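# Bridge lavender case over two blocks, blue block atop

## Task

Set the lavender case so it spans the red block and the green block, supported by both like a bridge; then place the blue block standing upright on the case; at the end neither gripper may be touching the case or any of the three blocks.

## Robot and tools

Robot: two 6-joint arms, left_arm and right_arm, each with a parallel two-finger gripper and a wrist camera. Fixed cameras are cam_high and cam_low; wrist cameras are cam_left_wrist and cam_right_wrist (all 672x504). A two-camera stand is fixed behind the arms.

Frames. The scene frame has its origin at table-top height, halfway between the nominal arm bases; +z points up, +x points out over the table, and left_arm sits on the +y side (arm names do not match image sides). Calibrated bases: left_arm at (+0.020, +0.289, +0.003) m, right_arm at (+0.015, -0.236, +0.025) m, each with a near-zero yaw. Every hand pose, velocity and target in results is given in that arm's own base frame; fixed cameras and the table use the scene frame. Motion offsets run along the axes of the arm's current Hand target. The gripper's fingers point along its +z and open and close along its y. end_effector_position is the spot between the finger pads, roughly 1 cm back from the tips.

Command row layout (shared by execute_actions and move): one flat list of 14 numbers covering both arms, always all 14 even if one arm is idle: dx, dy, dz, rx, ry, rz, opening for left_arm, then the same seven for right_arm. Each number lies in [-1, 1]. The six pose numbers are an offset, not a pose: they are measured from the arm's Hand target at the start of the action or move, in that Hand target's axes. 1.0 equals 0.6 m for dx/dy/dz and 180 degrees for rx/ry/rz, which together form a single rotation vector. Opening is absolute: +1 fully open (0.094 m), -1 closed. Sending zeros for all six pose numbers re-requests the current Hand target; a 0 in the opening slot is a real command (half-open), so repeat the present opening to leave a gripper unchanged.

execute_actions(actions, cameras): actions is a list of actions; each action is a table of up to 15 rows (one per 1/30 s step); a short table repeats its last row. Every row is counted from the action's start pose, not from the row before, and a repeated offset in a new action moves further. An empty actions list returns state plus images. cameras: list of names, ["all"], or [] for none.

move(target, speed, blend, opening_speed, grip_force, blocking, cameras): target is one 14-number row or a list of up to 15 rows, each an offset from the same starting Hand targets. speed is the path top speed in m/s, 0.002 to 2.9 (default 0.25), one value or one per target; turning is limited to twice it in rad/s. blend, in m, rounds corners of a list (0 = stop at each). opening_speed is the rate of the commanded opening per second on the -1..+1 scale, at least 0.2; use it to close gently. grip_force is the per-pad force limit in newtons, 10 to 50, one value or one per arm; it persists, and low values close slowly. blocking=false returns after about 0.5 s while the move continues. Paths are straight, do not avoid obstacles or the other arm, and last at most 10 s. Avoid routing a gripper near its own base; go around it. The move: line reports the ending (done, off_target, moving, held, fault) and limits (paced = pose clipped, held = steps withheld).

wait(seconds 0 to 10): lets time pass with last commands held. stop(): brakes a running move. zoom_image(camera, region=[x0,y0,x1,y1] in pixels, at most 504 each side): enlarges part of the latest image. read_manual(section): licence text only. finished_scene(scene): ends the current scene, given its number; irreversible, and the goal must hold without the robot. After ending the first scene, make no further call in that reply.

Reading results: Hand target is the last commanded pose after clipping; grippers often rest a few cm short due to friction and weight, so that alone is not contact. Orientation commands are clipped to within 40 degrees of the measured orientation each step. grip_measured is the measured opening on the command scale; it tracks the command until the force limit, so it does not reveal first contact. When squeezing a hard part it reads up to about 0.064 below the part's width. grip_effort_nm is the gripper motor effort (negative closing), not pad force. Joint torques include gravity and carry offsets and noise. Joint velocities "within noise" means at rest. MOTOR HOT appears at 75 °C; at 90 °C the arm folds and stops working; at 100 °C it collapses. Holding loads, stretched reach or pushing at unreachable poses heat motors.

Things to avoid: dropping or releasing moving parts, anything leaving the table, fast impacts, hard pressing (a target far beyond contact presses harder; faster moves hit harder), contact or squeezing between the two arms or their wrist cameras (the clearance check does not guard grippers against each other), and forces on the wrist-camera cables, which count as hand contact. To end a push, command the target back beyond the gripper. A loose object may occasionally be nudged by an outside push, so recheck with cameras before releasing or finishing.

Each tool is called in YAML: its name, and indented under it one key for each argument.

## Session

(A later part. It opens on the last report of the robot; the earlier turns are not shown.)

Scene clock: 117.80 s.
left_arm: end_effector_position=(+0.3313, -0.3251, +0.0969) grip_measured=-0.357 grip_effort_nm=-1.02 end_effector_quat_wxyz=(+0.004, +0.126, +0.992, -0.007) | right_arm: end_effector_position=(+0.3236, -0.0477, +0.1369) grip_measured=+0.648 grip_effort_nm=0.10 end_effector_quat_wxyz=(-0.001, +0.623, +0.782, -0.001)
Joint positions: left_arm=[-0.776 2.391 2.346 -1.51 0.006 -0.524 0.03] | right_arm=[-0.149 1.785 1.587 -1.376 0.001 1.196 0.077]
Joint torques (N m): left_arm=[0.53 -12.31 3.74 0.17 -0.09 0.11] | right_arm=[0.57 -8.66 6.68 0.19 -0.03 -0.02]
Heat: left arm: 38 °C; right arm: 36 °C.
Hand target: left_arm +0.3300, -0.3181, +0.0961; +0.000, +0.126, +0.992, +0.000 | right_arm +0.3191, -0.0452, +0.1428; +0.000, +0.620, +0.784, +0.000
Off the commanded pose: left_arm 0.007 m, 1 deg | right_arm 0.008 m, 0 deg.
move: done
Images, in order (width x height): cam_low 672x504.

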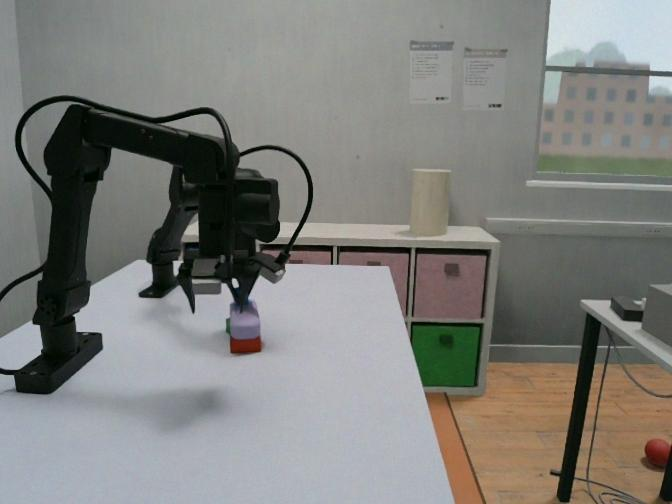

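move:
  target: [0,0,0.012,0,0,0,-0.55,0,0,0,0,0,0,0.65]
  speed: 0.03

move:
  target: [0,0,0.012,0,0,0,-0.55,0,0,0,0,0,0,0.65]
  speed: 0.03
  cameras: ["cam_low","cam_left_wrist"]

zoom_image:
  camera: "cam_low"
  region: [190, 240, 310, 360]

Scene clock: 125.57 s.
left_arm: end_effector_position=(+0.3312, -0.3252, +0.0967) grip_measured=-0.357 grip_effort_nm=-1.03 end_effector_quat_wxyz=(+0.009, +0.126, +0.992, -0.011) | right_arm: end_effector_position=(+0.3236, -0.0477, +0.1369) grip_measured=+0.648 grip_effort_nm=0.10 end_effector_quat_wxyz=(-0.001, +0.623, +0.782, -0.001)
Joint positions: left_arm=[-0.776 2.37 2.308 -1.481 0.006 -0.524 0.03] | right_arm=[-0.149 1.785 1.587 -1.376 0.001 1.196 0.077]
Joint torques (N m): left_arm=[0.53 -11.28 3.43 0.25 -0.09 0.11] | right_arm=[0.51 -8.64 6.75 0.19 -0.01 0]
Heat: left arm: 38 °C; right arm: 37 °C.
Hand target: left_arm +0.3300, -0.3181, +0.0890; +0.000, +0.126, +0.992, +0.000 | right_arm +0.3191, -0.0452, +0.1428; +0.000, +0.620, +0.784, +0.000
Off the commanded pose: left_arm 0.011 m, 2 deg | right_arm 0.008 m, 0 deg.
move: off_target (left_arm)

Scene clock: 126.33 s.
left_arm: end_effector_position=(+0.3310, -0.3252, +0.0964) grip_measured=-0.357 grip_effort_nm=-1.03 end_effector_quat_wxyz=(+0.013, +0.126, +0.992, -0.014) | right_arm: end_effector_position=(+0.3236, -0.0477, +0.1369) grip_measured=+0.648 grip_effort_nm=0.10 end_effector_quat_wxyz=(-0.001, +0.623, +0.782, -0.001)
Joint positions: left_arm=[-0.776 2.351 2.273 -1.454 0.007 -0.524 0.03] | right_arm=[-0.149 1.785 1.587 -1.376 0.001 1.196 0.077]
Joint torques (N m): left_arm=[0.54 -10.3 3.06 0.36 -0.1 0.11] | right_arm=[0.51 -8.64 6.71 0.19 -0.02 -0.01]
Heat: left arm: 38 °C; right arm: 37 °C.
Hand target: left_arm +0.3300, -0.3181, +0.0817; +0.000, +0.126, +0.992, +0.000 | right_arm +0.3191, -0.0452, +0.1428; +0.000, +0.620, +0.784, +0.000
Off the commanded pose: left_arm 0.016 m, 2 deg | right_arm 0.008 m, 0 deg.
move: off_target (left_arm)
Images, in order (width x height): cam_low 672x504, cam_left_wrist 672x504.

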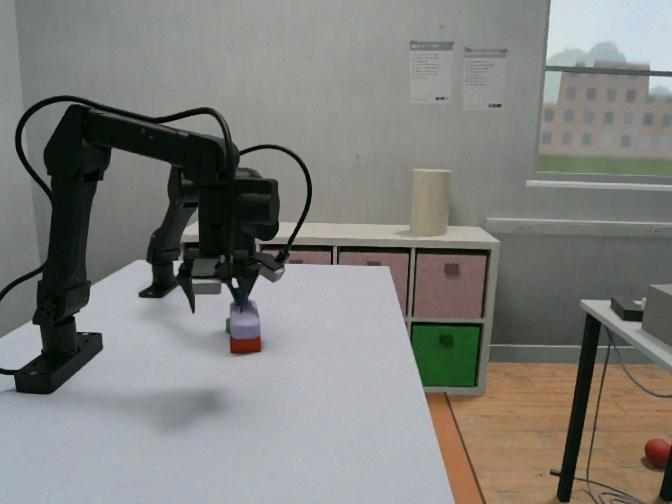

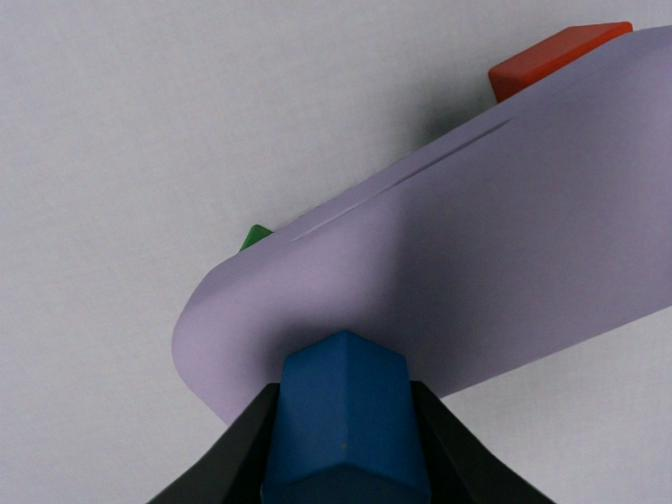

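Scaled by 4.200 from the camera's 672x504 image, which has a finer 960x720 frame.

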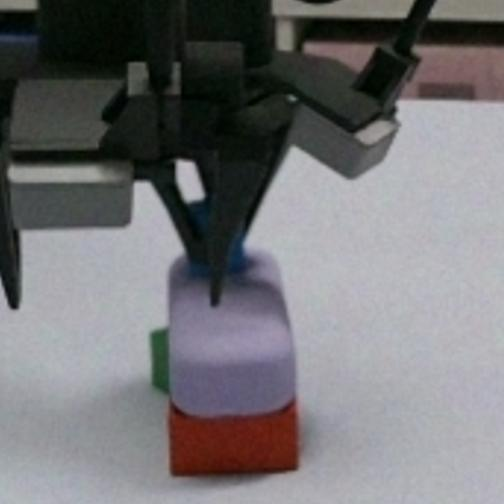

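move:
  target:
    - [0,0,-0.032,0,0,0,-0.55,0,0,0,0,0,0,0.65]
    - [0,0,-0.032,0,0,0,0.1,0,0,0,0,0,0,0.65]
    - [0,0,-0.14,0,0,0,0.1,0,0,0,0,0,0,0.65]
    - [0.1,0.3,-0.18,0,0,0,0.1,0,0,0,0,0,0,0.65]
  speed: [0.05,0.05,0.12,0.25]
  blend: [0,0,0.03,0]
  opening_speed: 1.0
  cameras: ["all"]

zoom_image:
  camera: "cam_low"
  region: [190, 240, 310, 360]

Scene clock: 133.17 s.
left_arm: end_effector_position=(+0.3280, -0.1330, +0.1866) grip_measured=+0.098 grip_effort_nm=0.13 end_effector_quat_wxyz=(+0.021, +0.120, +0.992, -0.007) | right_arm: end_effector_position=(+0.3236, -0.0477, +0.1369) grip_measured=+0.648 grip_effort_nm=0.10 end_effector_quat_wxyz=(-0.001, +0.623, +0.782, -0.001)
Joint positions: left_arm=[-0.386 1.878 1.905 -1.554 0.003 -0.145 0.052] | right_arm=[-0.149 1.785 1.587 -1.376 0.001 1.196 0.077]
Joint torques (N m): left_arm=[-0.24 -9.33 4.6 -0.06 -0.06 0.11] | right_arm=[0.53 -8.58 6.72 0.2 -0.03 -0.01]
Heat: left arm: 38 °C; right arm: 37 °C.
Hand target: left_arm +0.3170, -0.1288, +0.1898; +0.000, +0.126, +0.992, +0.000 | right_arm +0.3191, -0.0452, +0.1428; +0.000, +0.620, +0.784, +0.000
Off the commanded pose: left_arm 0.012 m, 3 deg | right_arm 0.008 m, 0 deg.
joint sent to its limit (left arm) — joint 4 (wrist pitch), lower limit. The joint targets still meet the commanded pose.
move: off_target (left_arm)

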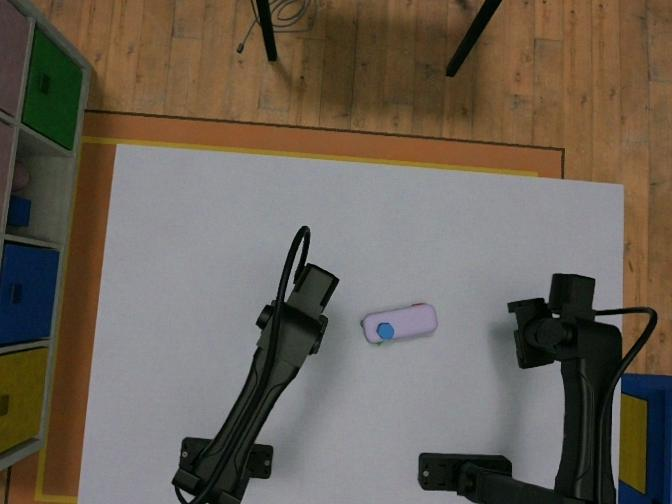

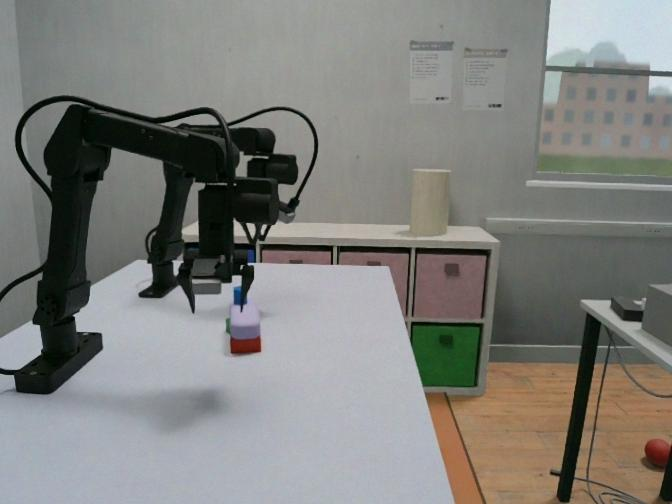

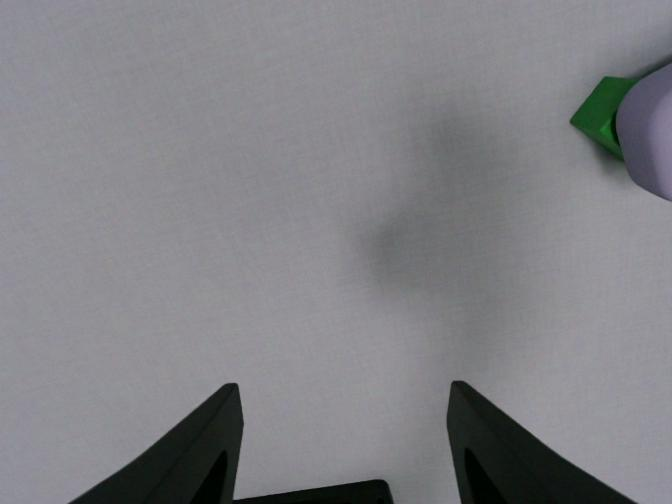

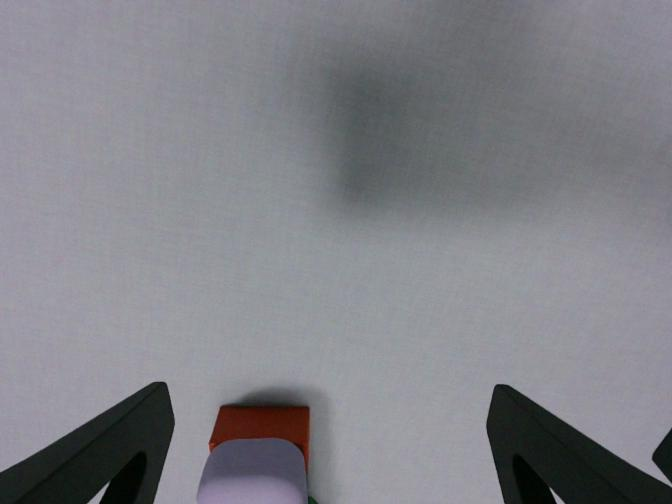

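Scaled by 4.200 from the camera's 672x504 image, which has a finer 960x720 frame.

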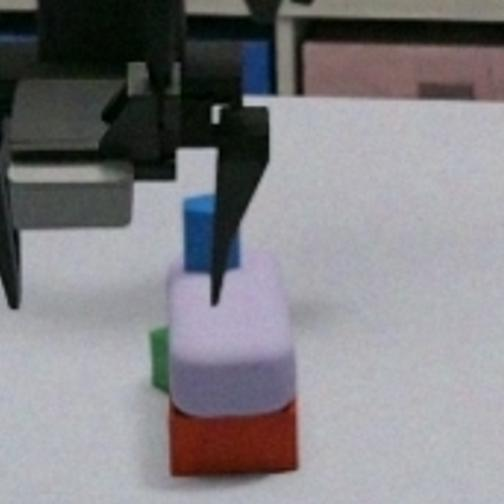

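finished_scene:
  scene: 1

The scene is finished: the task was done.


## Next scene

The same job, from a new start.

execute_actions:
  actions: []

zoom_image:
  camera: "cam_high"
  region: [200, 220, 560, 400]

zoom_image:
  camera: "cam_low"
  region: [180, 250, 380, 420]

Scene clock: 0.00 s.
left_arm: end_effector_position=(+0.4045, +0.0365, +0.1100) grip_measured=+1.000 grip_effort_nm=n/a end_effector_quat_wxyz=(+0.602, -0.064, +0.795, +0.040) | right_arm: end_effector_position=(+0.4092, -0.0025, +0.1088) grip_measured=+1.000 grip_effort_nm=n/a end_effector_quat_wxyz=(+0.576, -0.012, +0.818, +0.002)
Joint positions: left_arm=[0.044 1.56 0.377 0.905 -0.099 -0.041 0.094] | right_arm=[-0.027 1.518 0.432 0.742 -0.043 -0.028 0.094]
Joint velocities: within noise
Joint torques (N m): no reading
Motor temperatures (°C): left_arm=[24 28 33 29 26 25 24] | right_arm=[24 29 30 29 24 25 23]
Heat: left arm: 33 °C; right arm: 30 °C.
Hand target: left_arm +0.4051, +0.0379, +0.1119; +0.602, -0.066, +0.794, +0.043 | right_arm +0.4121, -0.0025, +0.1170; +0.587, -0.012, +0.810, +0.002
Tool commands: left_gripper/opening=+1.0 right_gripper/opening=+1.0

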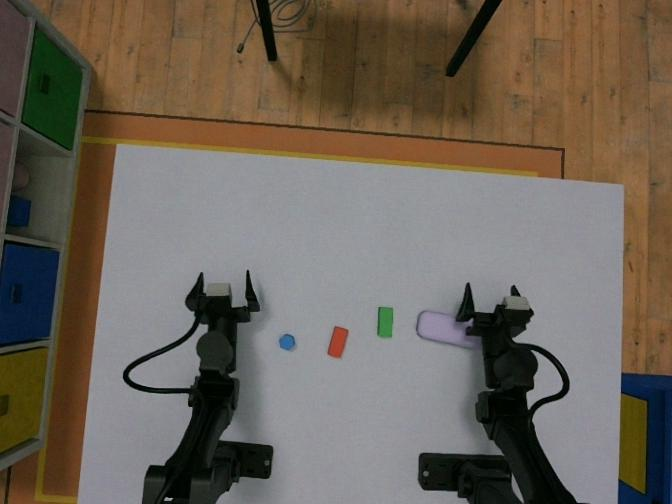

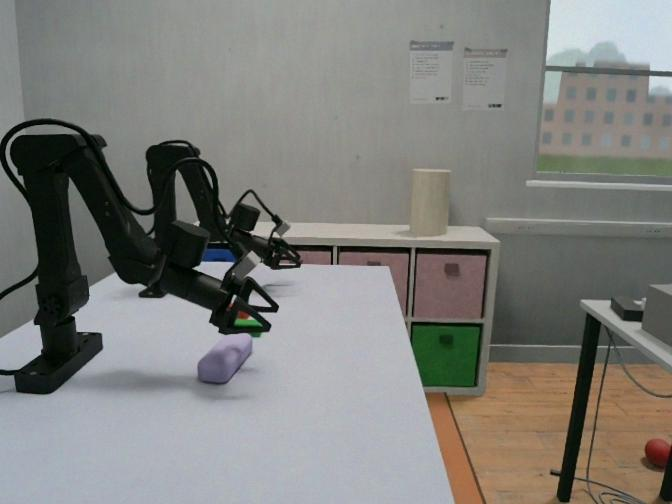

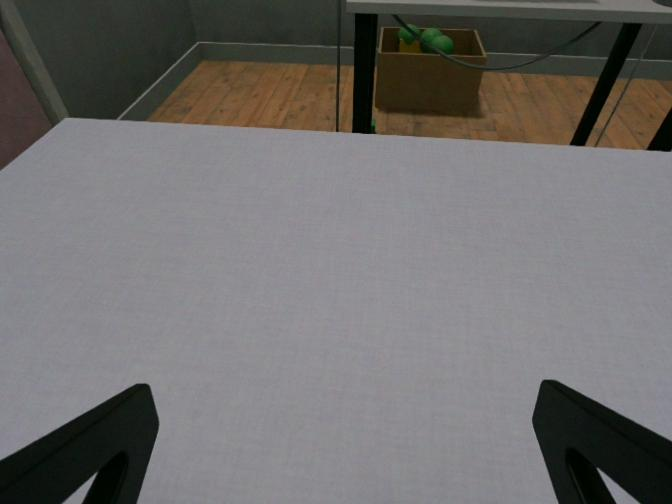

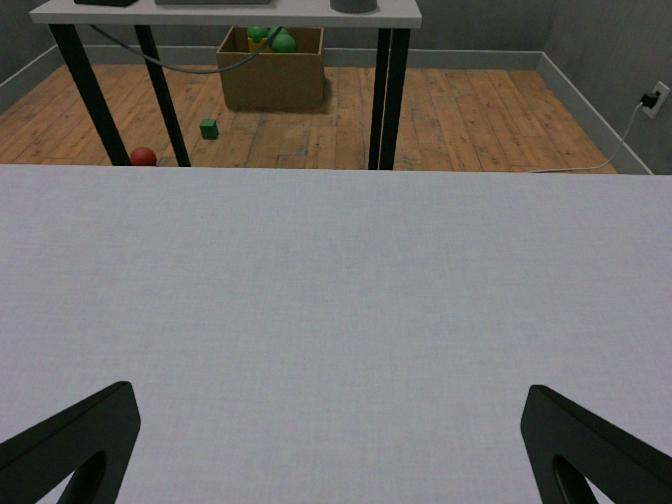

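Scaled by 1.400 from the camera's 672x504 image, which has a finer 960x720 frame.

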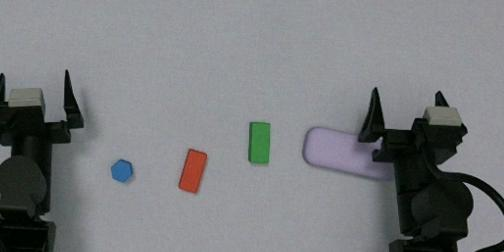

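Scaled by 2.520 from the camera's 672x504 image, which has a finer 960x720 frame.

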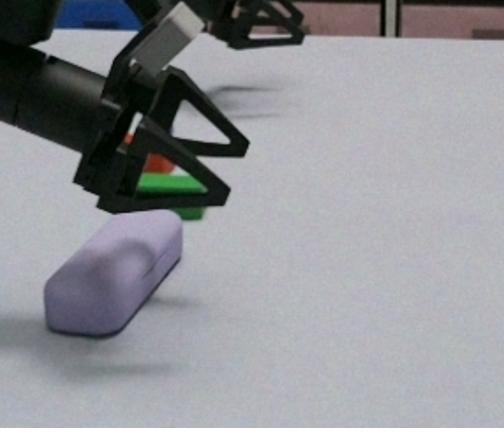

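move:
  target: [0.0548,-0.2293,-0.236,0.0294,0.4121,0.0452,1,-0.0455,0.0918,-0.2012,0.3553,0.2806,0.4948,1]
  speed: 0.5
  cameras: ["cam_left_wrist","cam_right_wrist","cam_high"]

Scene clock: 18.13 s.
left_arm: end_effector_position=(+0.2826, -0.1189, +0.1181) grip_measured=+1.000 grip_effort_nm=0.00 end_effector_quat_wxyz=(+0.006, +0.003, +1.000, -0.003) | right_arm: end_effector_position=(+0.3028, +0.0507, +0.1775) grip_measured=+1.000 grip_effort_nm=-0.01 end_effector_quat_wxyz=(+0.006, +0.778, +0.629, +0.002)
Joint positions: left_arm=[-0.401 1.69 1.402 -1.269 0 -0.396 0.094] | right_arm=[0.168 1.713 1.664 -1.513 0.009 1.949 0.094]
Joint torques (N m): left_arm=[-0.49 -5.08 8.35 -0.04 -0.02 -0.11] | right_arm=[-0.31 -5.45 9.5 0.19 -0.07 0.11]
Heat: left arm: 35 °C; right arm: 33 °C.
Hand target: left_arm +0.2832, -0.1207, +0.1200; +0.000, +0.000, +1.000, +0.000 | right_arm +0.3046, +0.0509, +0.1799; +0.000, +0.783, +0.622, +0.000
Off the commanded pose: left_arm 0.003 m, 1 deg | right_arm 0.003 m, 1 deg.
move: done
Images, in order (width x height): cam_high 672x504, cam_left_wrist 672x504, cam_right_wrist 672x504.

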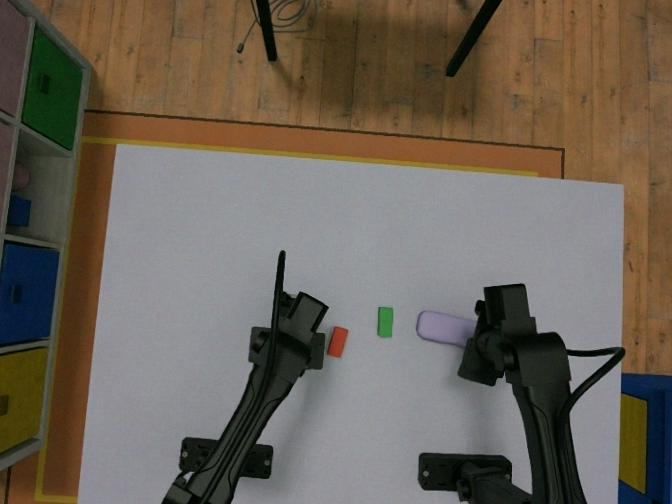

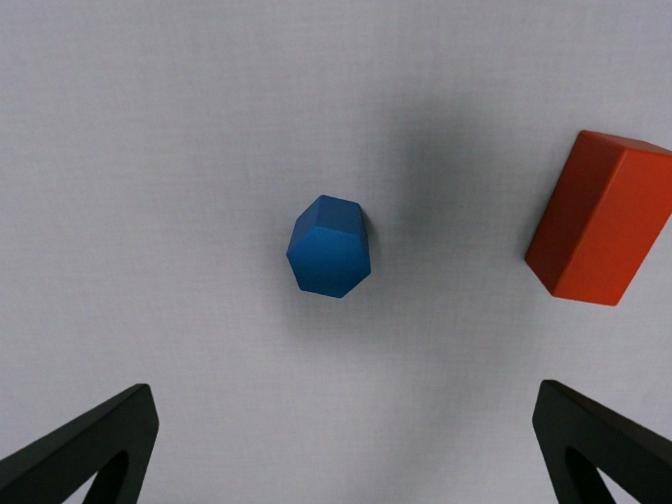

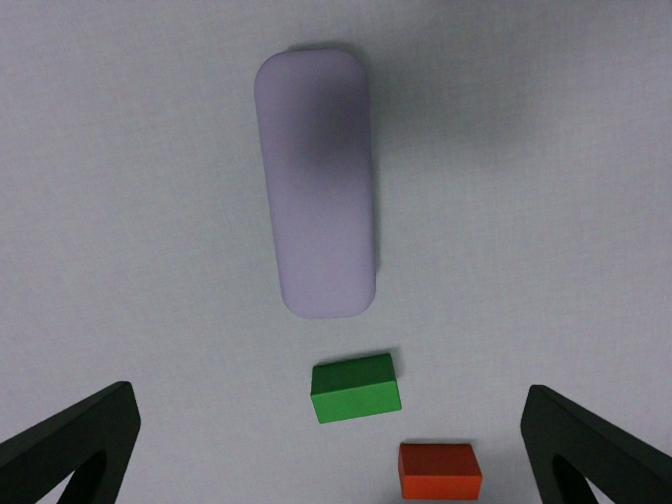

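move:
  target:
    - [-0.0042,0.0075,0.1767,0,0,-0.1,1,0.0023,0.0163,0.283,0,0,-0.0222,1]
    - [-0.0042,0.0075,0.1767,0,0,-0.1,-0.55,0.0023,0.0163,0.283,0,0,-0.0222,0.15]
    - [-0.0042,0.0075,-0.033,0,0,-0.1,-0.55,0.0023,0.0163,0.158,0,0,-0.0222,0.15]
  speed: [0.22,0.2,0.2]
  opening_speed: 1.5
  cameras: ["cam_left_wrist","cam_right_wrist"]

Scene clock: 38.93 s.
left_arm: end_effector_position=(+0.2863, -0.1197, +0.1298) grip_measured=-0.356 grip_effort_nm=-1.03 end_effector_quat_wxyz=(-0.006, -0.149, +0.989, +0.000) | right_arm: end_effector_position=(+0.3106, +0.0516, +0.0716) grip_measured=+0.304 grip_effort_nm=-1.03 end_effector_quat_wxyz=(-0.006, +0.757, +0.653, -0.013)
Joint positions: left_arm=[-0.396 1.726 1.49 -1.345 0.006 -0.694 0.03] | right_arm=[0.164 1.784 1.325 -1.14 0.004 1.882 0.061]
Joint torques (N m): left_arm=[0.5 -7.91 7.66 -0.12 -0.1 -0.11] | right_arm=[-0.54 -8.85 9.16 0.08 -0.05 0.01]
Heat: left arm: 35 °C; right arm: 31 °C.
Hand target: left_arm +0.2858, -0.1162, +0.1399; +0.000, -0.157, +0.988, +0.000 | right_arm +0.3145, +0.0501, +0.0851; +0.000, +0.761, +0.649, +0.000
Off the commanded pose: left_arm 0.011 m, 1 deg | right_arm 0.014 m, 2 deg.
move: off_target (left_arm, right_arm)
Images, in order (width x height): cam_left_wrist 672x504, cam_right_wrist 672x504.

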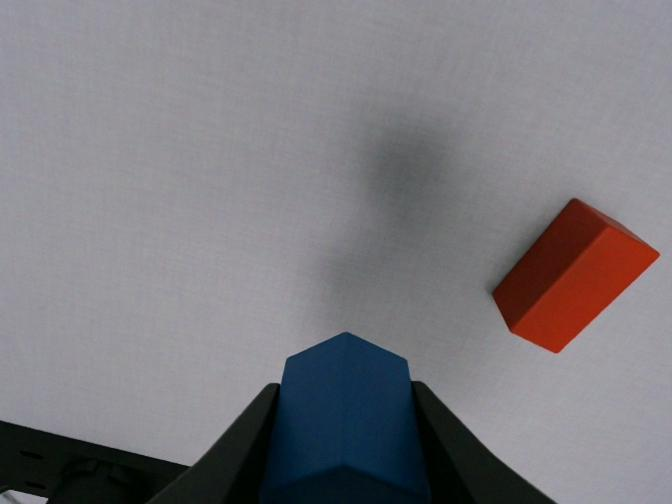

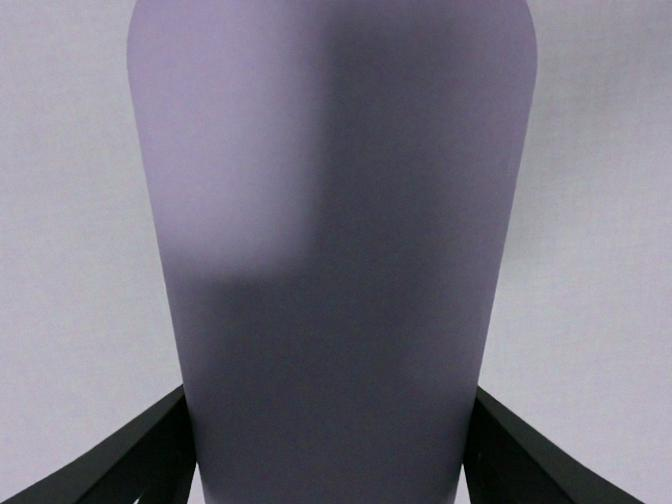

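move:
  target:
    - [-0.041,0.127,0,0,0,0,-0.55,0.313,-0.0853,-0.0167,0,0,-0.185,0.15]
    - [-0.041,0.127,0,0,0,0,-0.55,0.313,-0.0853,0.052,0,0,-0.185,0.15]
  speed: [0.22,0.12]
  blend: [0.02,0]
  cameras: ["cam_low","cam_high"]

zoom_image:
  camera: "cam_low"
  region: [190, 240, 310, 360]

zoom_image:
  camera: "cam_high"
  region: [280, 270, 440, 390]

Scene clock: 44.50 s.
left_arm: end_effector_position=(+0.2939, -0.0400, +0.1357) grip_measured=-0.356 grip_effort_nm=-1.03 end_effector_quat_wxyz=(+0.001, -0.158, +0.987, -0.004) | right_arm: end_effector_position=(+0.2959, +0.2464, +0.0610) grip_measured=+0.304 grip_effort_nm=-1.03 end_effector_quat_wxyz=(+0.004, +0.542, +0.840, +0.011)
Joint positions: left_arm=[-0.135 1.66 1.439 -1.345 0.006 -0.452 0.03] | right_arm=[0.692 2.008 1.583 -1.123 0.001 1.837 0.061]
Joint torques (N m): left_arm=[0.42 -8.23 4.81 -0.02 -0.1 0.11] | right_arm=[0.02 -8.06 5.97 0.42 -0.02 0.01]
Heat: left arm: 35 °C; right arm: 32 °C.
Hand target: left_arm +0.2856, -0.0361, +0.1399; +0.000, -0.157, +0.988, +0.000 | right_arm +0.2935, +0.2436, +0.0538; +0.000, +0.543, +0.840, +0.000
Off the commanded pose: left_arm 0.010 m, 0 deg | right_arm 0.008 m, 1 deg.
move: done
Images, in order (width x height): cam_high 672x504, cam_low 672x504.

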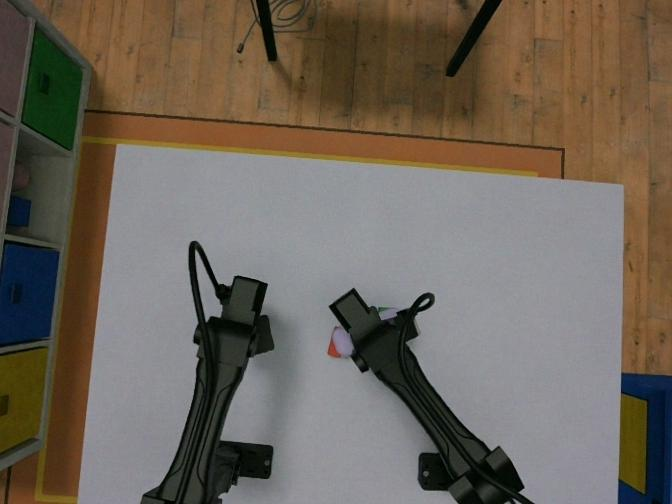

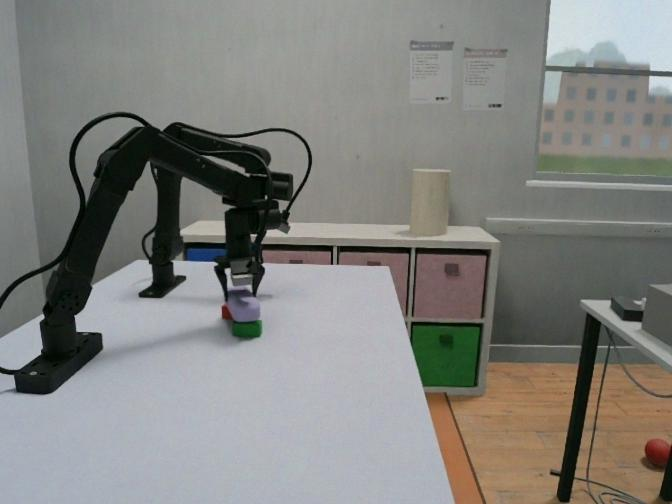

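Scaled by 4.200 from the camera's 672x504 image, which has a finer 960x720 frame.

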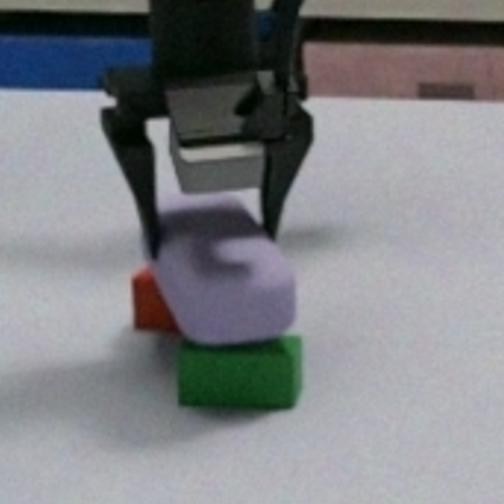

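Scaled by 3.150 from the camera's 672x504 image, which has a finer 960x720 frame.

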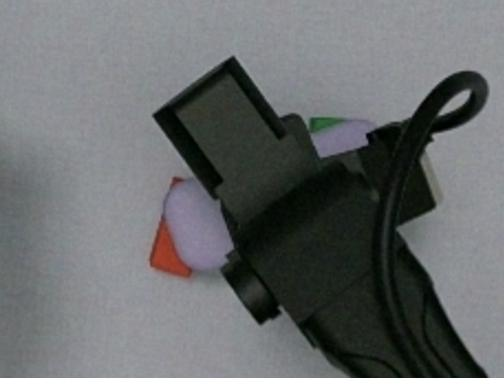

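move:
  target:
    - [0,0,0,0,0,0,-0.55,0,0,0.0285,0,0,0,0.15]
    - [0,0,0,0,0,0,-0.55,0,0,0.022,0,0,0,0.65]
    - [0,0,0,0,0,0,-0.55,0,0,-0.15,0,0,0,0.65]
    - [0.0968,-0.3628,0.025,0,0,0,-0.55,-0.304,-0.137,-0.15,0,0,0,0.65]
  speed: [0.08,0.1,0.2,0.28]
  blend: [0,0,0.02,0]
  opening_speed: 1.0
  cameras: ["cam_low","cam_high","cam_left_wrist"]

zoom_image:
  camera: "cam_low"
  region: [190, 240, 310, 360]

zoom_image:
  camera: "cam_high"
  region: [280, 270, 440, 390]

Scene clock: 54.40 s.
left_arm: end_effector_position=(+0.2948, -0.2660, +0.1272) grip_measured=-0.356 grip_effort_nm=-1.03 end_effector_quat_wxyz=(+0.003, -0.146, +0.989, -0.015) | right_arm: end_effector_position=(+0.2978, +0.0428, +0.1405) grip_measured=+0.648 grip_effort_nm=0.09 end_effector_quat_wxyz=(-0.004, +0.546, +0.838, -0.004)
Joint positions: left_arm=[-0.73 2.04 1.893 -1.397 0.014 -1.024 0.03] | right_arm=[0.14 1.692 1.493 -1.383 0.002 1.295 0.077]
Joint torques (N m): left_arm=[0.58 -7.47 8.25 -0.08 -0.16 -0.13] | right_arm=[0.47 -8.47 5.49 0.37 -0.02 -0.05]
Heat: left arm: 35 °C; right arm: 32 °C.
Hand target: left_arm +0.2976, -0.2612, +0.1248; +0.000, -0.156, +0.988, +0.000 | right_arm +0.2935, +0.0436, +0.1439; +0.000, +0.543, +0.840, +0.000
Off the commanded pose: left_arm 0.006 m, 2 deg | right_arm 0.006 m, 1 deg.
move: done
Images, in order (width x height): cam_high 672x504, cam_low 672x504, cam_left_wrist 672x504.

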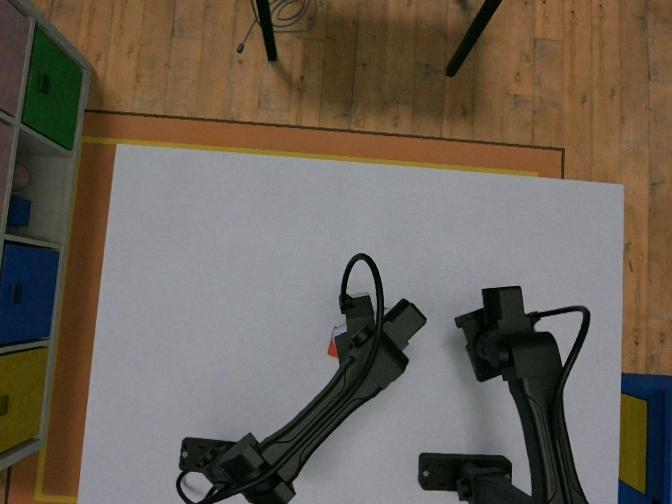

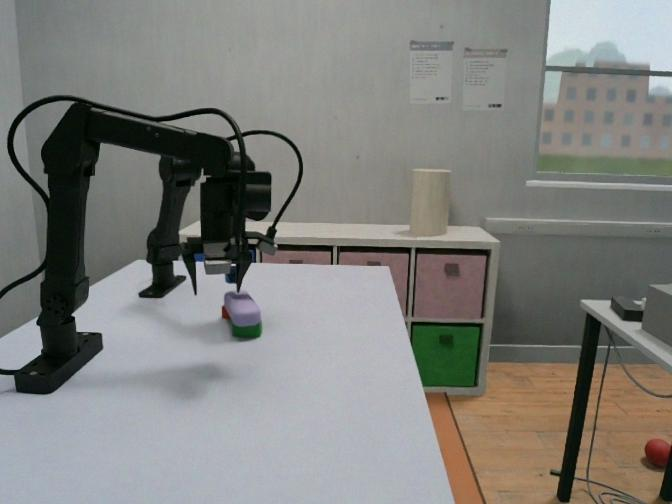

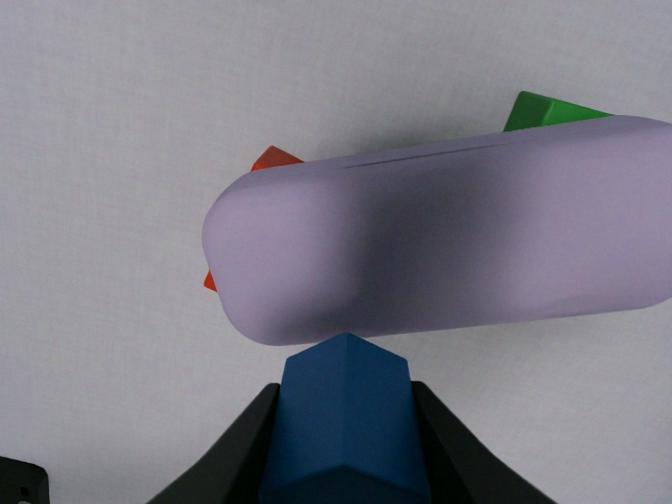

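Scaled by 4.200 from the camera's 672x504 image, which has a finer 960x720 frame.

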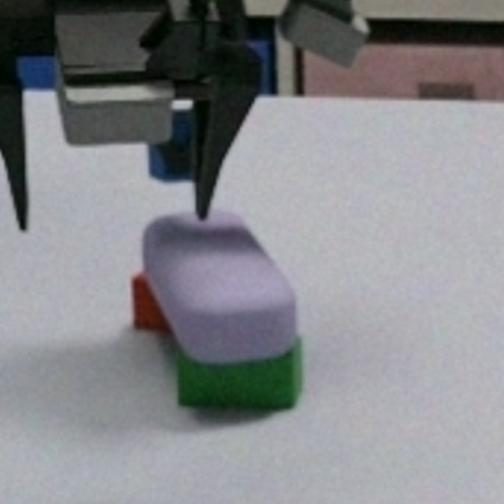

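Scaled by 3.150 from the camera's 672x504 image, which has a finer 960x720 frame.

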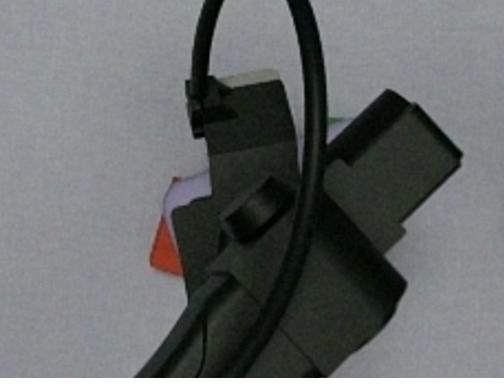

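move:
  target:
    - [-0.01,0,0.025,0,0,0,-0.55,0,0,0,0,0,0,0.65]
    - [-0.01,0,0.0647,0,0,0,-0.55,0,0,0,0,0,0,0.65]
  speed: [0.1,0.06]
  blend: [0.005,0]
  cameras: ["cam_low"]

zoom_image:
  camera: "cam_low"
  region: [190, 240, 310, 360]

Scene clock: 65.60 s.
left_arm: end_effector_position=(+0.3020, -0.2650, +0.0977) grip_measured=-0.356 grip_effort_nm=-1.03 end_effector_quat_wxyz=(+0.004, -0.153, +0.988, -0.016) | right_arm: end_effector_position=(+0.2978, +0.0428, +0.1405) grip_measured=+0.648 grip_effort_nm=0.09 end_effector_quat_wxyz=(-0.004, +0.545, +0.838, -0.004)
Joint positions: left_arm=[-0.716 2.052 1.793 -1.282 0.014 -1.024 0.03] | right_arm=[0.14 1.692 1.493 -1.383 0.002 1.294 0.077]
Joint torques (N m): left_arm=[0.5 -7.72 5 0.26 -0.17 0.01] | right_arm=[0.44 -8.49 5.45 0.37 -0.03 -0.03]
Heat: left arm: 36 °C; right arm: 31 °C.
Hand target: left_arm +0.3033, -0.2593, +0.0859; +0.000, -0.156, +0.988, +0.000 | right_arm +0.2935, +0.0436, +0.1439; +0.000, +0.543, +0.840, +0.000
Off the commanded pose: left_arm 0.013 m, 2 deg | right_arm 0.006 m, 1 deg.
move: off_target (left_arm)
Images, in order (width x height): cam_low 672x504.

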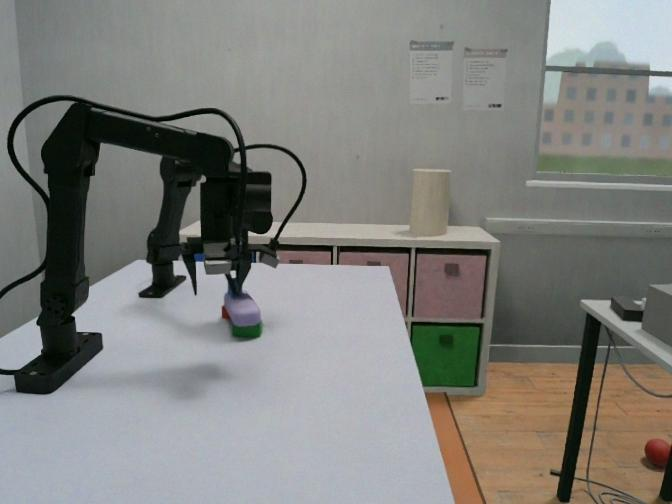

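Scaled by 4.200 from the camera's 672x504 image, which has a finer 960x720 frame.

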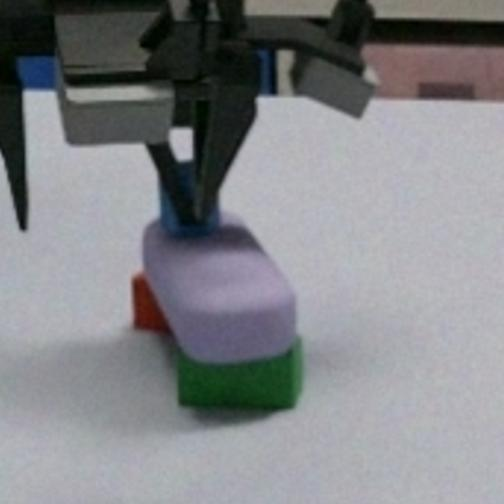

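move:
  target:
    - [0,0,-0.008,0,0,0,-0.55,0,0,0,0,0,0,0.65]
    - [0,0,-0.008,0,0,0,0.1,0,0,0,0,0,0,0.65]
    - [0,0,-0.14,0,0,0,0.1,0,0,0,0,0,0,0.65]
    - [0.04,0.25,-0.16,0,0,0,0.1,0,0,0,0,0,0,0.65]
  speed: [0.05,0.05,0.15,0.3]
  blend: [0,0,0.03,0]
  opening_speed: 1.0
  cameras: ["cam_low","cam_high"]

zoom_image:
  camera: "cam_low"
  region: [190, 240, 310, 360]

Scene clock: 71.63 s.
left_arm: end_effector_position=(+0.2369, -0.1284, +0.1848) grip_measured=+0.097 grip_effort_nm=0.15 end_effector_quat_wxyz=(+0.004, -0.158, +0.987, -0.008) | right_arm: end_effector_position=(+0.2978, +0.0428, +0.1405) grip_measured=+0.648 grip_effort_nm=0.09 end_effector_quat_wxyz=(-0.004, +0.545, +0.838, -0.004)
Joint positions: left_arm=[-0.495 1.567 1.537 -1.526 0.008 -0.813 0.052] | right_arm=[0.14 1.692 1.493 -1.383 0.002 1.294 0.077]
Joint torques (N m): left_arm=[0.29 -5.44 4.71 0.14 -0.11 0.1] | right_arm=[0.47 -8.44 5.52 0.37 -0.02 -0.01]
Heat: left arm: 36 °C; right arm: 31 °C.
Hand target: left_arm +0.2342, -0.1240, +0.1821; +0.000, -0.156, +0.988, +0.000 | right_arm +0.2935, +0.0436, +0.1439; +0.000, +0.543, +0.840, +0.000
Off the commanded pose: left_arm 0.006 m, 1 deg | right_arm 0.006 m, 1 deg.
move: done
Images, in order (width x height): cam_high 672x504, cam_low 672x504.

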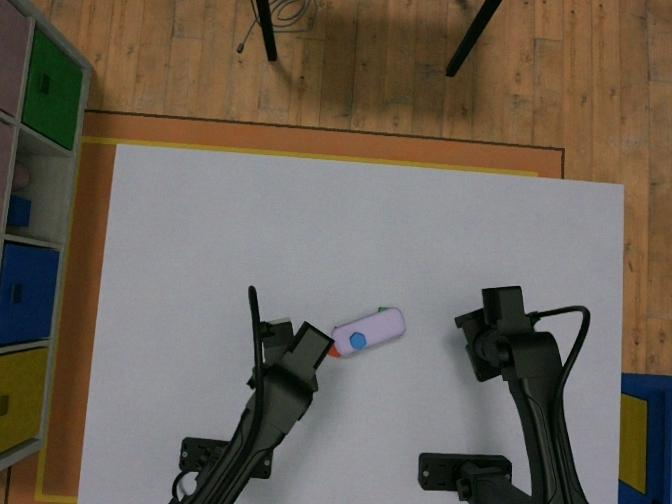

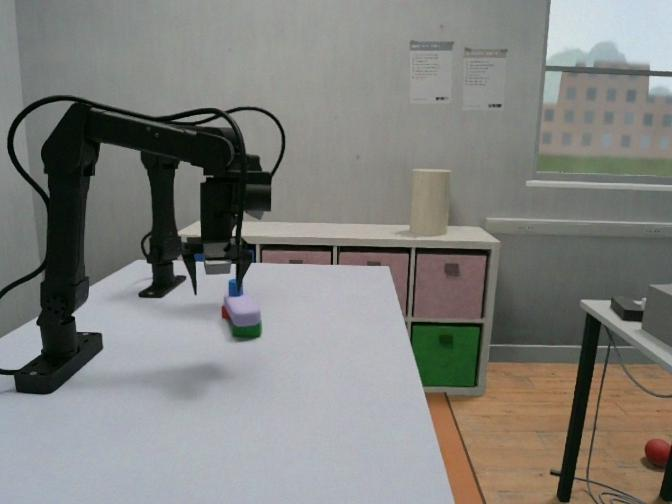

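Scaled by 4.200 from the camera's 672x504 image, which has a finer 960x720 frame.

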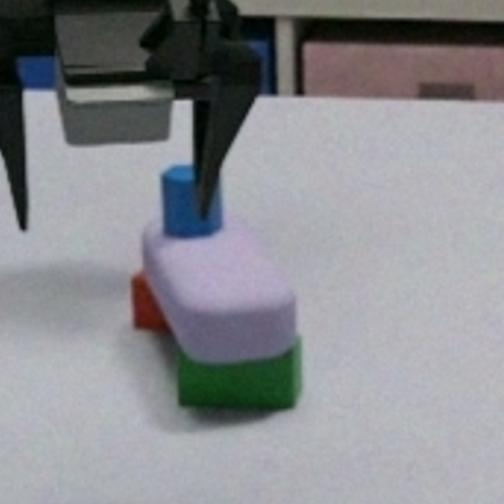

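Done; finishing scene 2.

finished_scene:
  scene: 2

The scene is finished: the task was done.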